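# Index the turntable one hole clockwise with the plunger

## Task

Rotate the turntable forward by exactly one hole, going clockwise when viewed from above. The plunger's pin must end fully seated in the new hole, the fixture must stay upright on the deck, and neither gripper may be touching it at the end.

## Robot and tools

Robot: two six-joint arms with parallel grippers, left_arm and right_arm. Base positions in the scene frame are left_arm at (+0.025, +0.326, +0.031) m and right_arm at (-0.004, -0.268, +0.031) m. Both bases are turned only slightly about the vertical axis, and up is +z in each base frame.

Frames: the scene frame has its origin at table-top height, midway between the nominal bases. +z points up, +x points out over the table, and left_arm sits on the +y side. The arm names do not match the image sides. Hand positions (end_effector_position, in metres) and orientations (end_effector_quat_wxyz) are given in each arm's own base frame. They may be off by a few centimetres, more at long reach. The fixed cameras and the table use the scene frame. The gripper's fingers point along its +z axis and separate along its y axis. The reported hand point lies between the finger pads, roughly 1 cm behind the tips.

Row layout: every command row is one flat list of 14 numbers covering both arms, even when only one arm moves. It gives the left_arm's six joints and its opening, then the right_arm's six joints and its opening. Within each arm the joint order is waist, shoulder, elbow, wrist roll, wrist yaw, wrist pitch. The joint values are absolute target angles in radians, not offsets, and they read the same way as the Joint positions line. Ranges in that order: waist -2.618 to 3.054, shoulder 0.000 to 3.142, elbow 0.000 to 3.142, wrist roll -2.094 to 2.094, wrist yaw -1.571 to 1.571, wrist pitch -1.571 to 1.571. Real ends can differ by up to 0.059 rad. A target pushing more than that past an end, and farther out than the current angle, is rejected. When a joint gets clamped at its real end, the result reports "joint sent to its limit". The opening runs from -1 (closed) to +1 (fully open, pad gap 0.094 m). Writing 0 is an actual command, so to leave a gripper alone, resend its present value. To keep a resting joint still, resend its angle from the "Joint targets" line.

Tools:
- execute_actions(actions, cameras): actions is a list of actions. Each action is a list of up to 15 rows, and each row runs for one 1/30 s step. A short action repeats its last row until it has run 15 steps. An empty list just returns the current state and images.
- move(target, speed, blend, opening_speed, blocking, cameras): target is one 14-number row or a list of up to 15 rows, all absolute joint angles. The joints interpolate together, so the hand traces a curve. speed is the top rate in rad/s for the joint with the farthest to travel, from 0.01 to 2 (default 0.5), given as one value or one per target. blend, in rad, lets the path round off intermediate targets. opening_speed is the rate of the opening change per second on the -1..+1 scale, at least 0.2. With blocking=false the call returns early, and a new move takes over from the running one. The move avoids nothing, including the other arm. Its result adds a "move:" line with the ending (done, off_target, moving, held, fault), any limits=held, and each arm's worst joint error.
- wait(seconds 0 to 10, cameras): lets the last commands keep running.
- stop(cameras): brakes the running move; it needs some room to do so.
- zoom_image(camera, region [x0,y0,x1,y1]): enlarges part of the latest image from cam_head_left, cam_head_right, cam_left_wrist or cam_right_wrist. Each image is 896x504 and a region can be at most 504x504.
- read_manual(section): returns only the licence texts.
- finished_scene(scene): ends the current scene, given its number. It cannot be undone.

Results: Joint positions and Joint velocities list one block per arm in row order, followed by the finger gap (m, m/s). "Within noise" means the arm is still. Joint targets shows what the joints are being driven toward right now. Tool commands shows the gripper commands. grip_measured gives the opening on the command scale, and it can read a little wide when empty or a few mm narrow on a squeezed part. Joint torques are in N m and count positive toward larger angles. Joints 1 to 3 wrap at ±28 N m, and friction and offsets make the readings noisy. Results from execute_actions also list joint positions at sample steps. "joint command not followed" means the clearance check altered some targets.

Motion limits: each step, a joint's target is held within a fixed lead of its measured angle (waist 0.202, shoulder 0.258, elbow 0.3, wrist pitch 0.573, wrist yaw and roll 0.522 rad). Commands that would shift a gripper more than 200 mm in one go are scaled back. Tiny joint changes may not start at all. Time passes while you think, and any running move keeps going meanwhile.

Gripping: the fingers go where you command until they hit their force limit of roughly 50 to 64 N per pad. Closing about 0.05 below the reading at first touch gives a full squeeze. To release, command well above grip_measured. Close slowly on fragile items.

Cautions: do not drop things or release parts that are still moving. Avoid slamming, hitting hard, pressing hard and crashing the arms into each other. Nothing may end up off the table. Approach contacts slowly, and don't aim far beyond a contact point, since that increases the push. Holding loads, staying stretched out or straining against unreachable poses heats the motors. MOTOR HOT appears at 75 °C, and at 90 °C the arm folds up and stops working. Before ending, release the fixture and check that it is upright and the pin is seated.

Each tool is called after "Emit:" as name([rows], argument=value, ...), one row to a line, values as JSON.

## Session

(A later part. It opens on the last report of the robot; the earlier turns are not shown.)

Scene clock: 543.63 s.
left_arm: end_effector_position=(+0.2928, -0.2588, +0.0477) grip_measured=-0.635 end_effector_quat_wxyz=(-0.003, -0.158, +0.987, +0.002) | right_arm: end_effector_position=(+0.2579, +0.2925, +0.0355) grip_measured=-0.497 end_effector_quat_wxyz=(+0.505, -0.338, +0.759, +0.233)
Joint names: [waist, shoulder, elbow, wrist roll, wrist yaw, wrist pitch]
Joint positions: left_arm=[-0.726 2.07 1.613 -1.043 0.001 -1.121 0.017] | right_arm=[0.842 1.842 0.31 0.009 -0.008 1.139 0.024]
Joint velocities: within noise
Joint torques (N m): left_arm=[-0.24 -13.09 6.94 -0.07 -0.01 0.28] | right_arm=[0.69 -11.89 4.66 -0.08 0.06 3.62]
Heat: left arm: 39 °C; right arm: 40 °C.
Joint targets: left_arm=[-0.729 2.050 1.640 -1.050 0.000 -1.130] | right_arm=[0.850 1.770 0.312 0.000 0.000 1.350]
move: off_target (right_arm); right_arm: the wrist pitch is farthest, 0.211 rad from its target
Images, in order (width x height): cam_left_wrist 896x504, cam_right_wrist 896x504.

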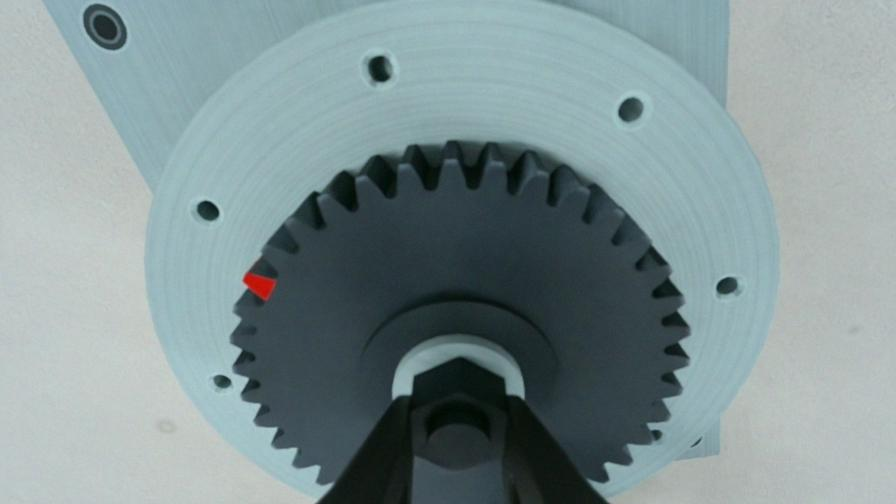

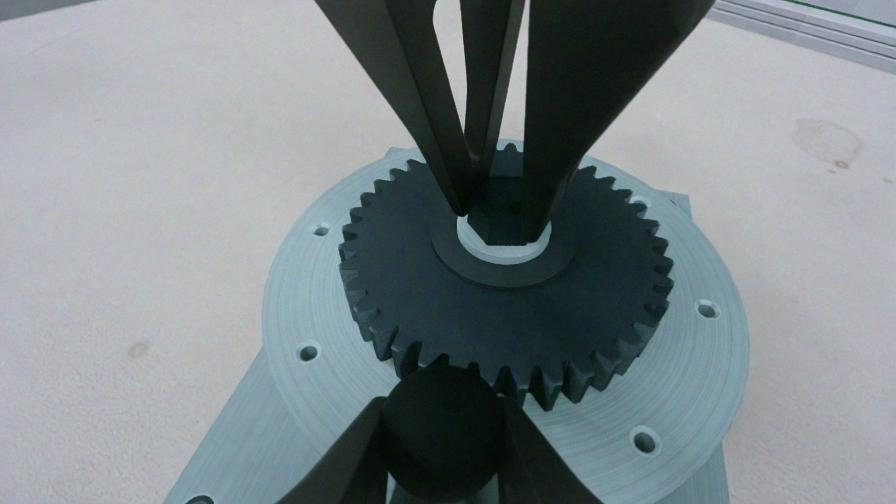

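Emit:
move(target=[-0.729,2.05,1.64,-1.05,0,-1.13,-0.85,0.85,1.74,0.312,0,0,1.48,-0.9], speed=0.2, cameras=["cam_right_wrist","cam_left_wrist"])

Emit:
zoom_image(camera="cam_right_wrist", region=[268, 204, 628, 504])

Scene clock: 548.87 s.
left_arm: end_effector_position=(+0.2924, -0.2593, +0.0477) grip_measured=-0.635 end_effector_quat_wxyz=(-0.004, -0.158, +0.987, +0.001) | right_arm: end_effector_position=(+0.2567, +0.2912, +0.0390) grip_measured=-0.497 end_effector_quat_wxyz=(+0.512, -0.336, +0.754, +0.236)
Joint names: [waist, shoulder, elbow, wrist roll, wrist yaw, wrist pitch]
Joint positions: left_arm=[-0.726 2.07 1.613 -1.044 0.005 -1.121 0.017] | right_arm=[0.842 1.842 0.296 0.009 -0.008 1.173 0.024]
Joint velocities: within noise
Joint torques (N m): left_arm=[-0.29 -13.05 6.93 -0.06 -0.06 0.27] | right_arm=[0.72 -14.24 6.04 -0.08 0.06 4.53]
Heat: left arm: 39 °C; right arm: 46 °C.
Joint targets: left_arm=[-0.729 2.050 1.640 -1.050 0.000 -1.130] | right_arm=[0.850 1.740 0.312 0.000 0.000 1.480]
move: off_target (right_arm); right_arm: the wrist pitch is farthest, 0.307 rad from its target
Images, in order (width x height): cam_left_wrist 896x504, cam_right_wrist 896x504.

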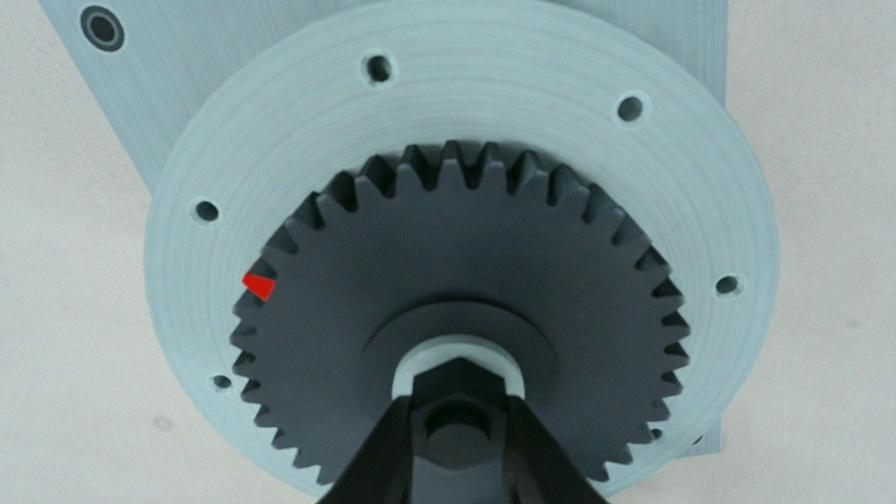

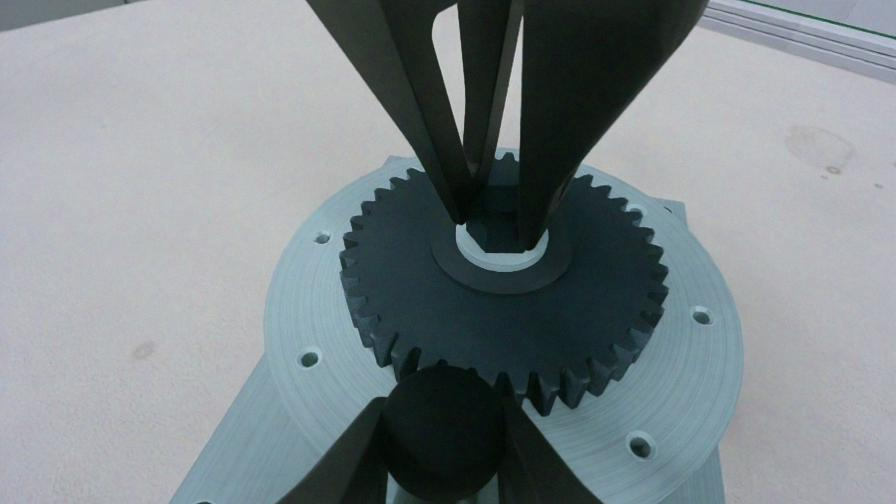

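Scaled by 1.400 from the camera's 896x504 image, which has a finer 1280x720 frame.

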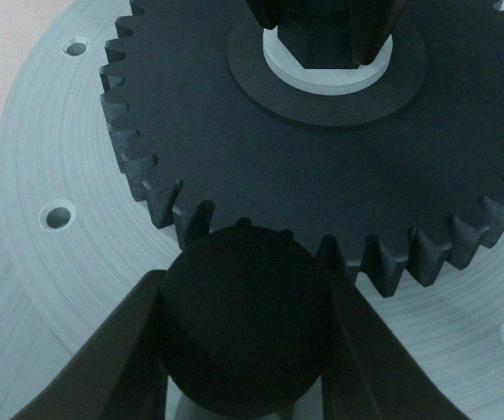

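Emit:
move(target=[-0.729,2.05,1.64,-0.88,0,-1.13,-0.95,0.85,1.73,0.312,0,0,1.49,-0.9], speed=0.2, cameras=["cam_right_wrist","cam_left_wrist"])

Scene clock: 557.97 s.
left_arm: end_effector_position=(+0.2921, -0.2595, +0.0477) grip_measured=-0.635 end_effector_quat_wxyz=(-0.005, -0.085, +0.996, +0.000) | right_arm: end_effector_position=(+0.2563, +0.2908, +0.0399) grip_measured=-0.497 end_effector_quat_wxyz=(+0.513, -0.336, +0.754, +0.236)
Joint names: [waist, shoulder, elbow, wrist roll, wrist yaw, wrist pitch]
Joint positions: left_arm=[-0.726 2.07 1.613 -0.896 0.007 -1.121 0.017] | right_arm=[0.842 1.837 0.293 0.009 -0.008 1.174 0.024]
Joint velocities: within noise
Joint torques (N m): left_arm=[-0.28 -13.05 6.94 0.2 -0.07 0.28] | right_arm=[0.7 -14.68 6.31 -0.07 0.07 4.6]
Heat: left arm: 39 °C; right arm: 51 °C.
Joint targets: left_arm=[-0.729 2.050 1.640 -0.880 0.000 -1.130] | right_arm=[0.850 1.730 0.312 0.000 0.000 1.490]
move: off_target (right_arm); right_arm: the wrist pitch is farthest, 0.316 rad from its target
Images, in order (width x height): cam_left_wrist 896x504, cam_right_wrist 896x504.

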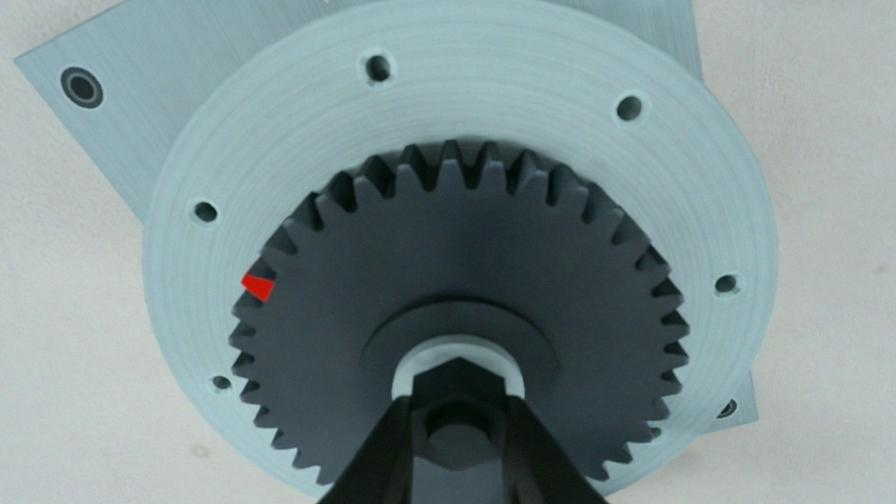

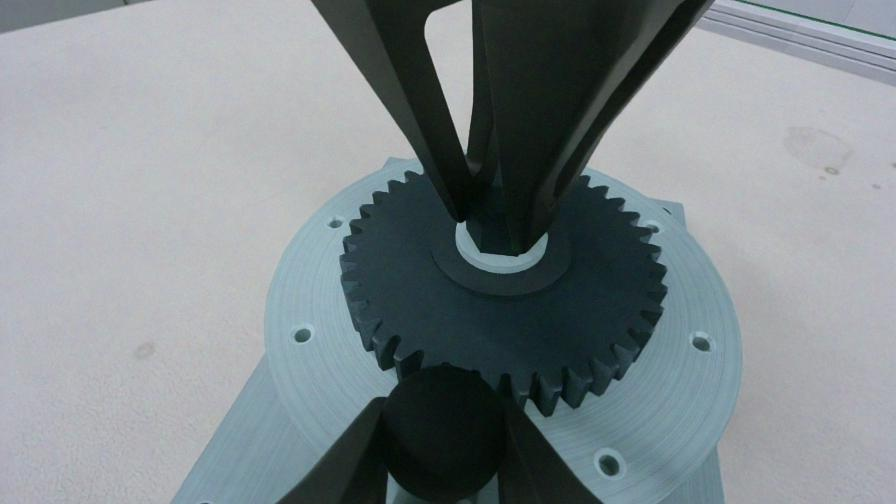

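Emit:
move(target=[-0.729,2.05,1.64,-0.44,0,-1.13,-0.95,0.85,1.73,0.312,0,0,1.49,-0.9], speed=0.4)

Emit:
zoom_image(camera="cam_head_right", region=[400, 240, 560, 370])

Scene clock: 573.80 s.
left_arm: end_effector_position=(+0.2918, -0.2591, +0.0477) grip_measured=-0.635 end_effector_quat_wxyz=(-0.006, +0.135, +0.991, +0.000) | right_arm: end_effector_position=(+0.2562, +0.2907, +0.0397) grip_measured=-0.497 end_effector_quat_wxyz=(+0.513, -0.336, +0.754, +0.236)
Joint names: [waist, shoulder, elbow, wrist roll, wrist yaw, wrist pitch]
Joint positions: left_arm=[-0.726 2.07 1.613 -0.456 0.006 -1.123 0.017] | right_arm=[0.842 1.837 0.292 0.009 -0.008 1.174 0.024]
Joint velocities: within noise
Joint torques (N m): left_arm=[-0.24 -13.04 6.94 0.17 -0.06 0.3] | right_arm=[0.73 -14.68 6.34 -0.07 0.07 4.6]
Heat: left arm: 39 °C; right arm: 59 °C.
Joint targets: left_arm=[-0.729 2.050 1.640 -0.440 0.000 -1.130] | right_arm=[0.850 1.730 0.312 0.000 0.000 1.490]
move: off_target (right_arm); right_arm: the wrist pitch is farthest, 0.316 rad from its target

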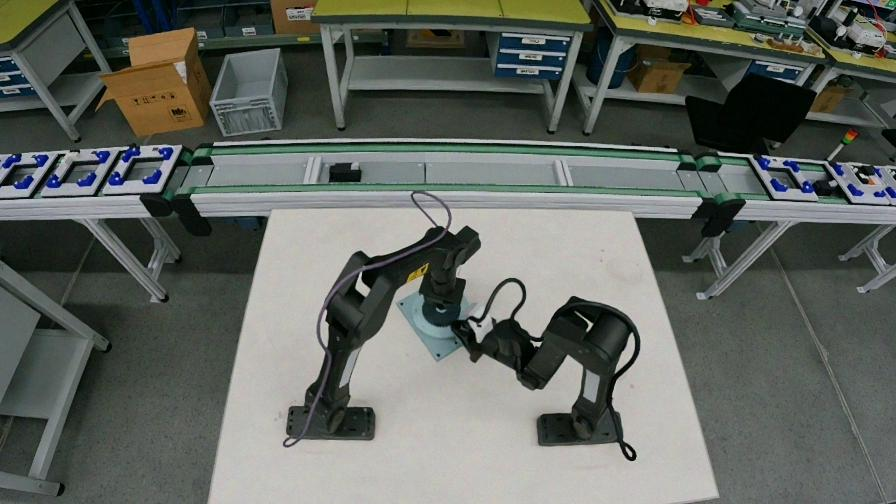

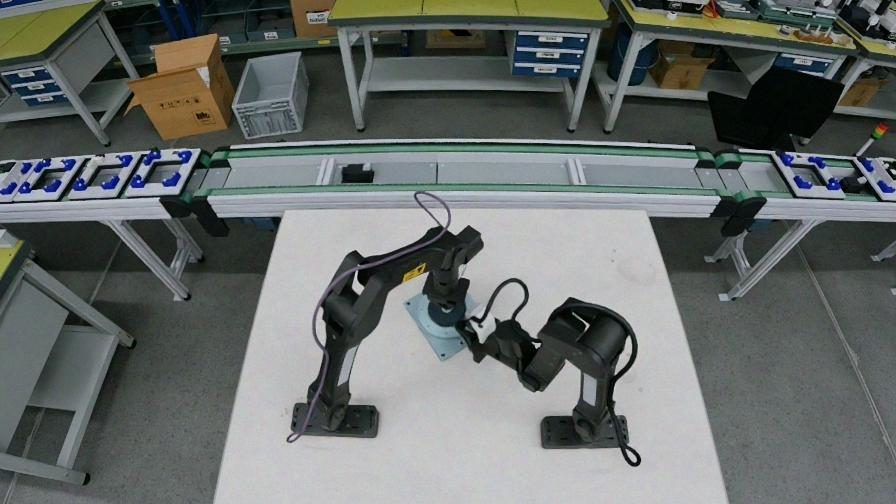

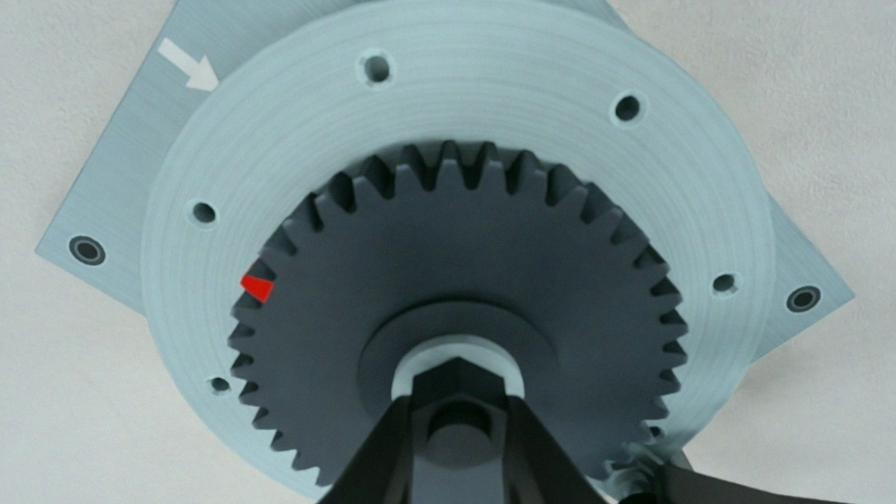

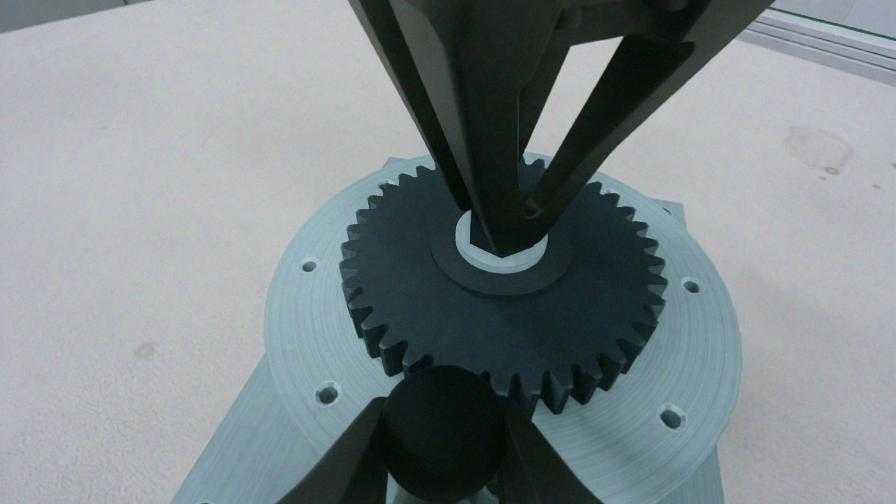

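Scaled by 3.150 from the camera's 896x504 image, which has a finer 1280x720 frame.

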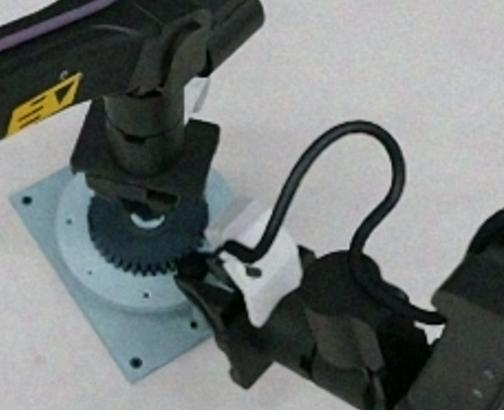

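Emit:
move(target=[-0.729,2.05,1.64,-0.44,0,-1.13,-0.95,0.85,1.87,0.312,0,0,1.22,-0.9], speed=0.2, cameras=["cam_right_wrist"])

Emit:
move(target=[-0.729,2.05,1.64,-0.25,0,-1.13,-0.95,0.85,1.87,0.312,0,0,1.22,-0.9], speed=0.1, cameras=["cam_right_wrist","cam_left_wrist"])

Scene clock: 584.90 s.
left_arm: end_effector_position=(+0.2918, -0.2591, +0.0477) grip_measured=-0.635 end_effector_quat_wxyz=(-0.006, +0.135, +0.991, +0.000) | right_arm: end_effector_position=(+0.2559, +0.2903, +0.0357) grip_measured=-0.497 end_effector_quat_wxyz=(+0.510, -0.337, +0.756, +0.235)
Joint names: [waist, shoulder, elbow, wrist roll, wrist yaw, wrist pitch]
Joint positions: left_arm=[-0.726 2.07 1.613 -0.455 0.006 -1.123 0.017] | right_arm=[0.842 1.853 0.293 0.009 -0.008 1.181 0.024]
Joint velocities: within noise
Joint torques (N m): left_arm=[-0.27 -13.14 6.91 0.18 -0.06 0.31] | right_arm=[0.68 -4.77 6.24 -0.07 0.08 2.08]
Heat: left arm: 39 °C; right arm: 61 °C.
Joint targets: left_arm=[-0.729 2.050 1.640 -0.440 0.000 -1.130] | right_arm=[0.850 1.870 0.312 0.000 0.000 1.220]
move: off_target (right_arm); right_arm: the wrist pitch is farthest, 0.039 rad from its target
Images, in order (width x height): cam_right_wrist 896x504.

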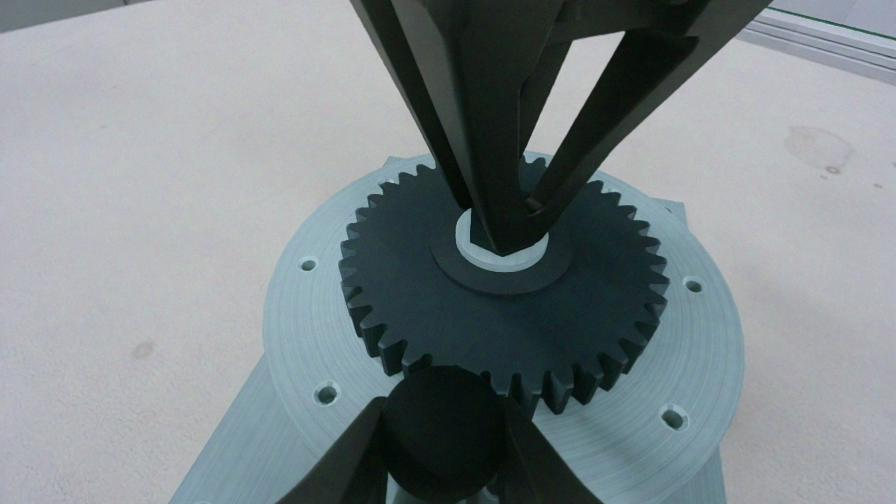

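Scene clock: 587.30 s.
left_arm: end_effector_position=(+0.2918, -0.2588, +0.0477) grip_measured=-0.636 end_effector_quat_wxyz=(-0.006, +0.215, +0.977, +0.000) | right_arm: end_effector_position=(+0.2559, +0.2904, +0.0356) grip_measured=-0.497 end_effector_quat_wxyz=(+0.510, -0.337, +0.756, +0.235)
Joint names: [waist, shoulder, elbow, wrist roll, wrist yaw, wrist pitch]
Joint positions: left_arm=[-0.726 2.07 1.613 -0.292 0.005 -1.124 0.017] | right_arm=[0.842 1.855 0.293 0.009 -0.008 1.183 0.024]
Joint velocities: within noise
Joint torques (N m): left_arm=[-0.27 -13.03 6.93 0.48 -0.05 0.31] | right_arm=[0.7 -4.88 6.22 -0.07 0.07 2.06]
Heat: left arm: 39 °C; right arm: 60 °C.
Joint targets: left_arm=[-0.729 2.050 1.640 -0.250 0.000 -1.130] | right_arm=[0.850 1.870 0.312 0.000 0.000 1.220]
move: off_target (left_arm, right_arm); left_arm: the wrist roll is farthest, 0.042 rad from its target; right_arm: the wrist pitch is farthest, 0.037 rad from its target
Images, in order (width x height): cam_left_wrist 896x504, cam_right_wrist 896x504.

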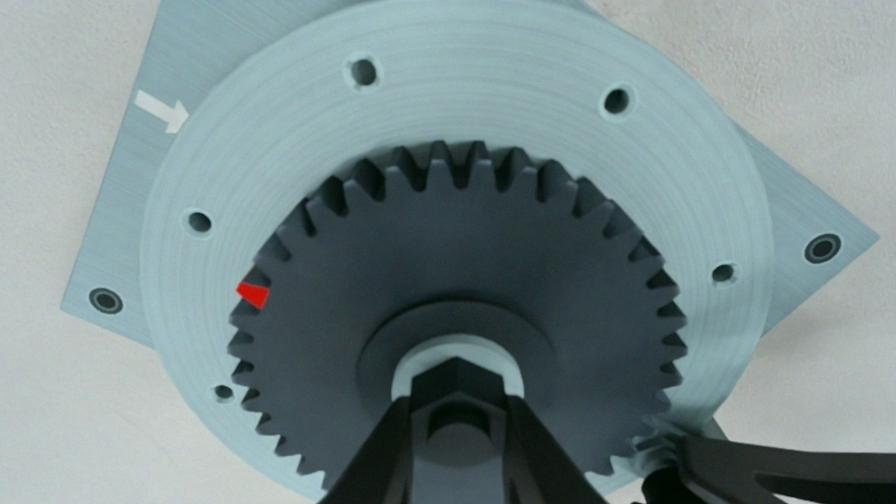

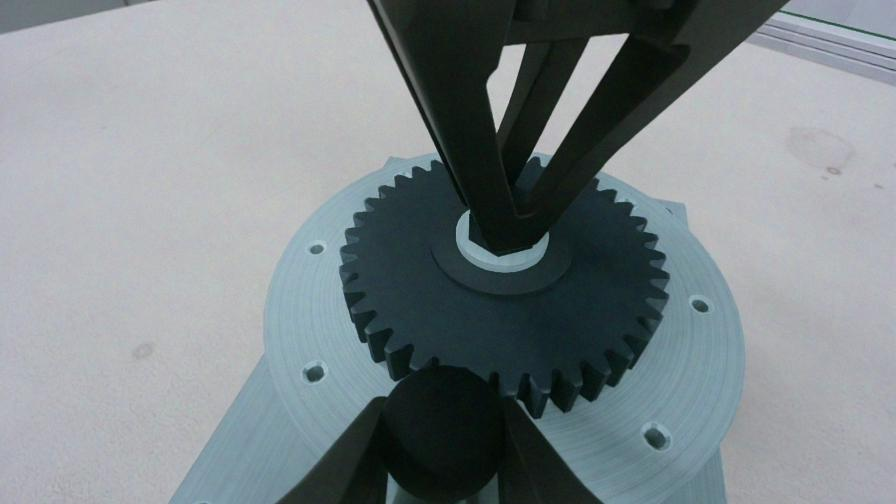

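Emit:
move(target=[-0.729,2.05,1.64,-0.17,0,-1.13,-1,0.85,1.89,0.312,0,0,1.20,-0.9], speed=0.1, cameras=["cam_right_wrist","cam_left_wrist"])

Scene clock: 594.80 s.
left_arm: end_effector_position=(+0.2917, -0.2588, +0.0477) grip_measured=-0.636 end_effector_quat_wxyz=(-0.006, +0.256, +0.967, +0.000) | right_arm: end_effector_position=(+0.2561, +0.2906, +0.0313) grip_measured=-0.497 end_effector_quat_wxyz=(+0.507, -0.338, +0.758, +0.233)
Joint names: [waist, shoulder, elbow, wrist roll, wrist yaw, wrist pitch]
Joint positions: left_arm=[-0.726 2.07 1.613 -0.208 0.005 -1.124 0.017] | right_arm=[0.842 1.875 0.296 0.008 -0.008 1.192 0.024]
Joint velocities: within noise
Joint torques (N m): left_arm=[-0.28 -13.07 6.91 0.43 -0.05 0.32] | right_arm=[0.73 -5.05 5.72 -0.06 0.07 1.79]
Heat: left arm: 40 °C; right arm: 56 °C.
Joint targets: left_arm=[-0.729 2.050 1.640 -0.170 0.000 -1.130] | right_arm=[0.850 1.890 0.312 0.000 0.000 1.200]
move: off_target (left_arm); left_arm: the wrist roll is farthest, 0.038 rad from its target
Images, in order (width x height): cam_left_wrist 896x504, cam_right_wrist 896x504.

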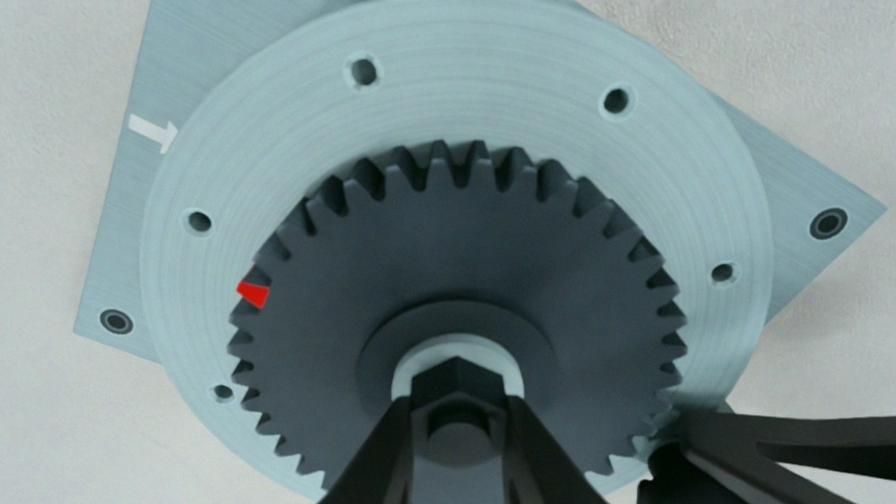

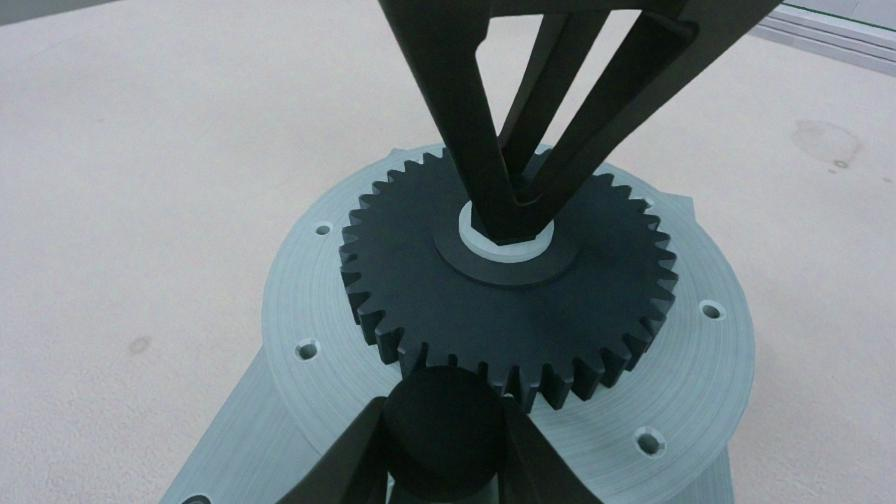

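Emit:
move(target=[-0.729,2.05,1.64,-0.20,0,-1.13,-1,0.85,1.89,0.312,0,0,1.20,0.1], opening_speed=0.8, cameras=["cam_right_wrist"])

Emit:
zoom_image(camera="cam_right_wrist", region=[268, 204, 628, 504])

Scene clock: 605.03 s.
left_arm: end_effector_position=(+0.2917, -0.2588, +0.0477) grip_measured=-0.636 end_effector_quat_wxyz=(-0.006, +0.255, +0.967, +0.000) | right_arm: end_effector_position=(+0.2570, +0.2915, +0.0330) grip_measured=+0.098 end_effector_quat_wxyz=(+0.509, -0.337, +0.756, +0.235)
Joint names: [waist, shoulder, elbow, wrist roll, wrist yaw, wrist pitch]
Joint positions: left_arm=[-0.726 2.07 1.613 -0.211 0.005 -1.124 0.017] | right_arm=[0.842 1.875 0.299 0.008 -0.008 1.196 0.052]
Joint velocities: within noise
Joint torques (N m): left_arm=[-0.25 -13.08 6.93 0.14 -0.06 0.31] | right_arm=[0.7 -4.98 5.5 -0.08 0.05 1.77]
Heat: left arm: 40 °C; right arm: 52 °C.
Joint targets: left_arm=[-0.729 2.050 1.640 -0.200 0.000 -1.130] | right_arm=[0.850 1.890 0.312 0.000 0.000 1.200]
move: done
Images, in order (width x height): cam_right_wrist 896x504.

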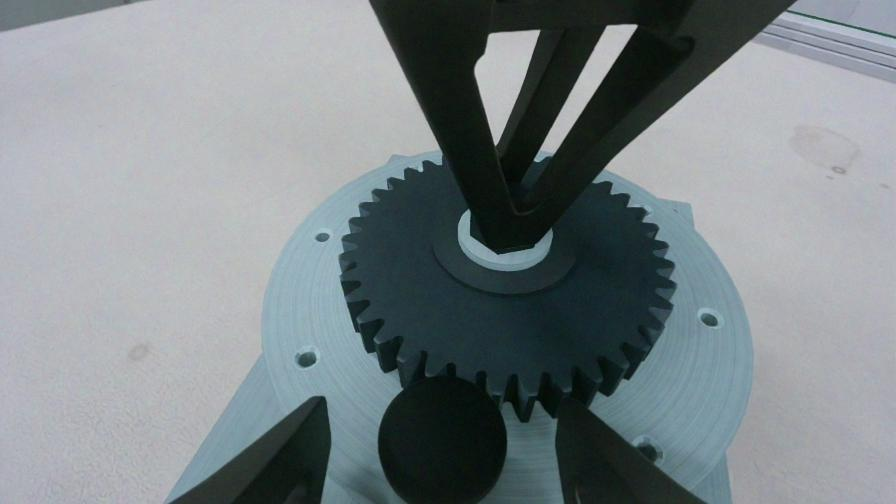

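Scaled by 1.400 from the camera's 896x504 image, which has a finer 1280x720 frame.

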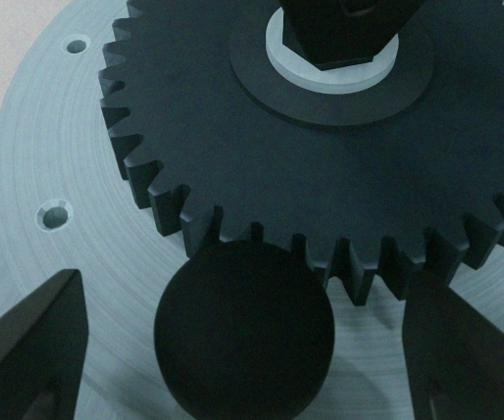

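Emit:
move([
  [-0.729,2.05,1.64,-0.20,0,-1.13,-0.2,0.85,1.87,0.29,0,0,1.20,0.2],
  [-0.729,2.05,1.85,-0.20,0,-1.38,-0.2,0.85,1.63,0.14,0,0,1.127,0.2],
  [-0.5,1.9,1.9,-0.20,0,-1.40,-0.2,0.5,1.5,0.14,0,0,1.0,0.2],
], speed=0.4, opening_speed=0.8)

Emit:
zoom_image(camera="cam_head_right", region=[370, 250, 530, 380])

Emit:
zoom_image(camera="cam_left_wrist", region=[400, 0, 896, 504])

Scene clock: 619.37 s.
left_arm: end_effector_position=(+0.3452, -0.1887, +0.1655) grip_measured=-0.202 end_effector_quat_wxyz=(+0.061, +0.145, +0.987, -0.025) | right_arm: end_effector_position=(+0.3021, +0.1702, +0.0677) grip_measured=+0.198 end_effector_quat_wxyz=(+0.552, -0.204, +0.795, +0.148)
Joint names: [waist, shoulder, elbow, wrist roll, wrist yaw, wrist pitch]
Joint positions: left_arm=[-0.501 1.931 1.875 -0.21 0.004 -1.383 0.038] | right_arm=[0.507 1.518 0.148 0.008 -0.006 1.015 0.056]
Joint velocities: within noise
Joint torques (N m): left_arm=[0.12 -13.11 6.98 0.13 -0.03 0.49] | right_arm=[-0.77 -5.33 4.88 -0.08 0.06 1.59]
Heat: left arm: 40 °C; right arm: 49 °C.
Joint targets: left_arm=[-0.500 1.900 1.900 -0.200 0.000 -1.400] | right_arm=[0.500 1.500 0.140 0.000 0.000 1.000]
move: done

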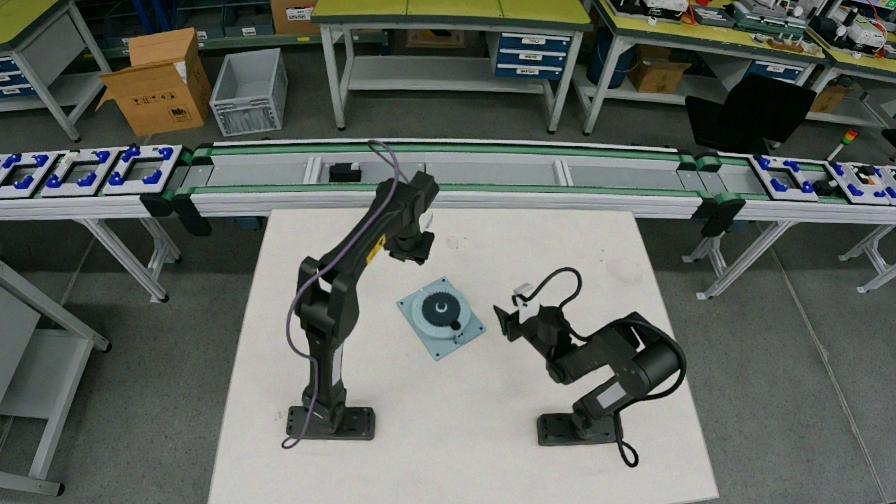

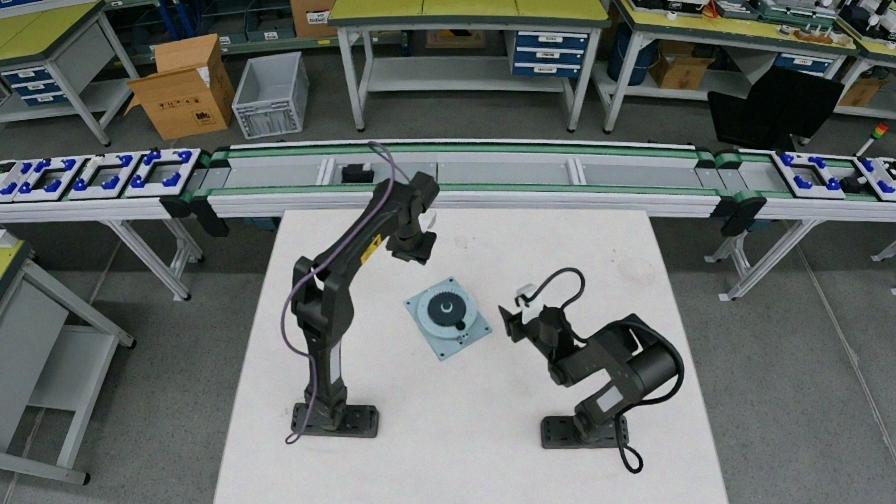

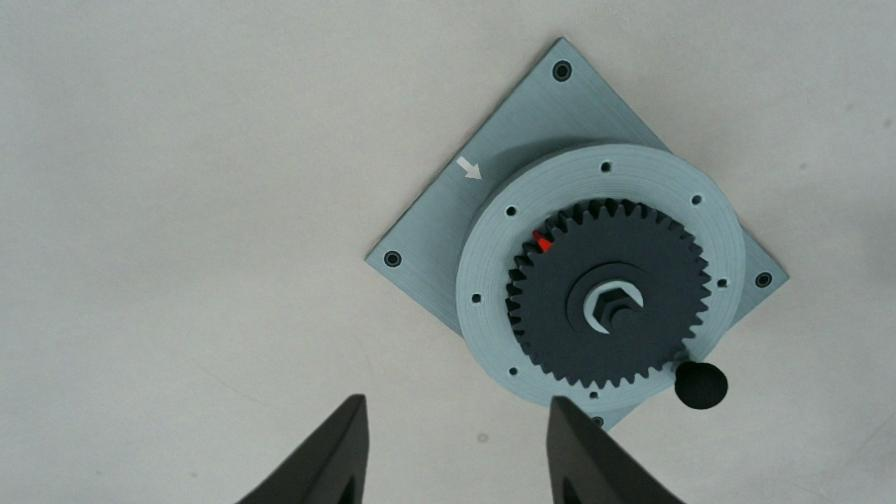

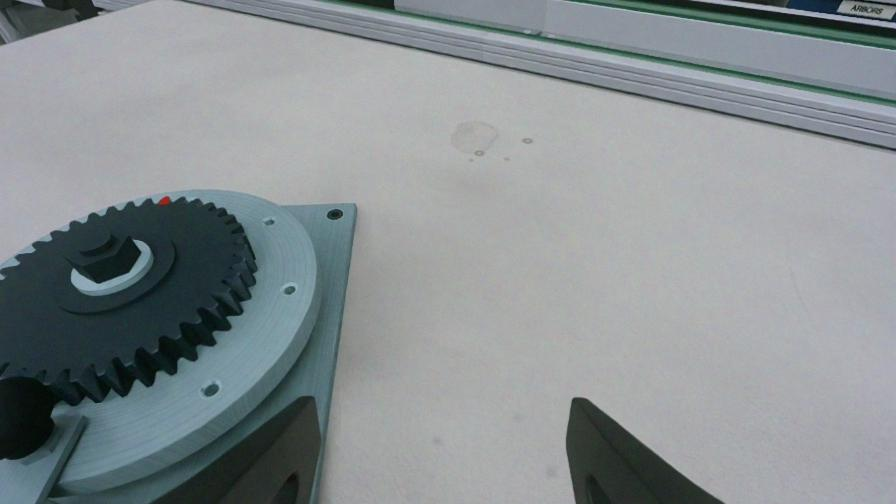

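Scaled by 3.150 from the camera's 896x504 image, which has a finer 1280x720 frame.

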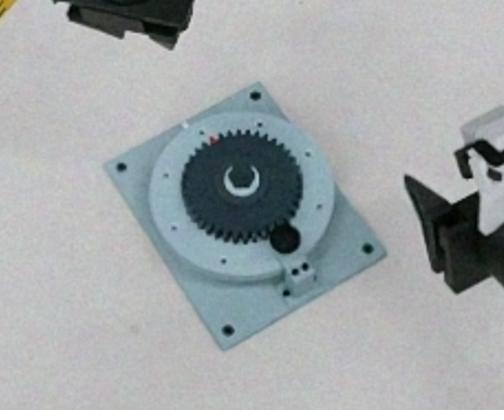

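Scaled by 1.000.

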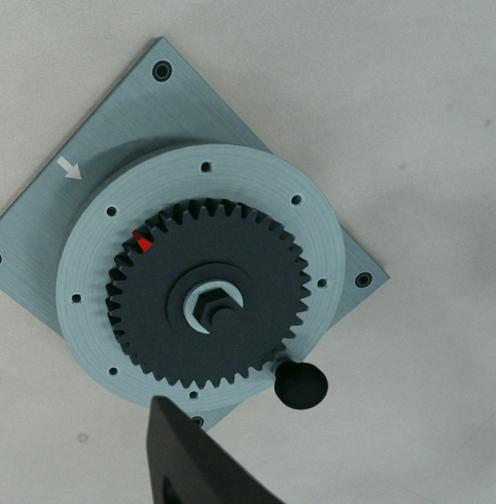

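Emit:
finished_scene(scene=1)

The scene is finished: the task was done.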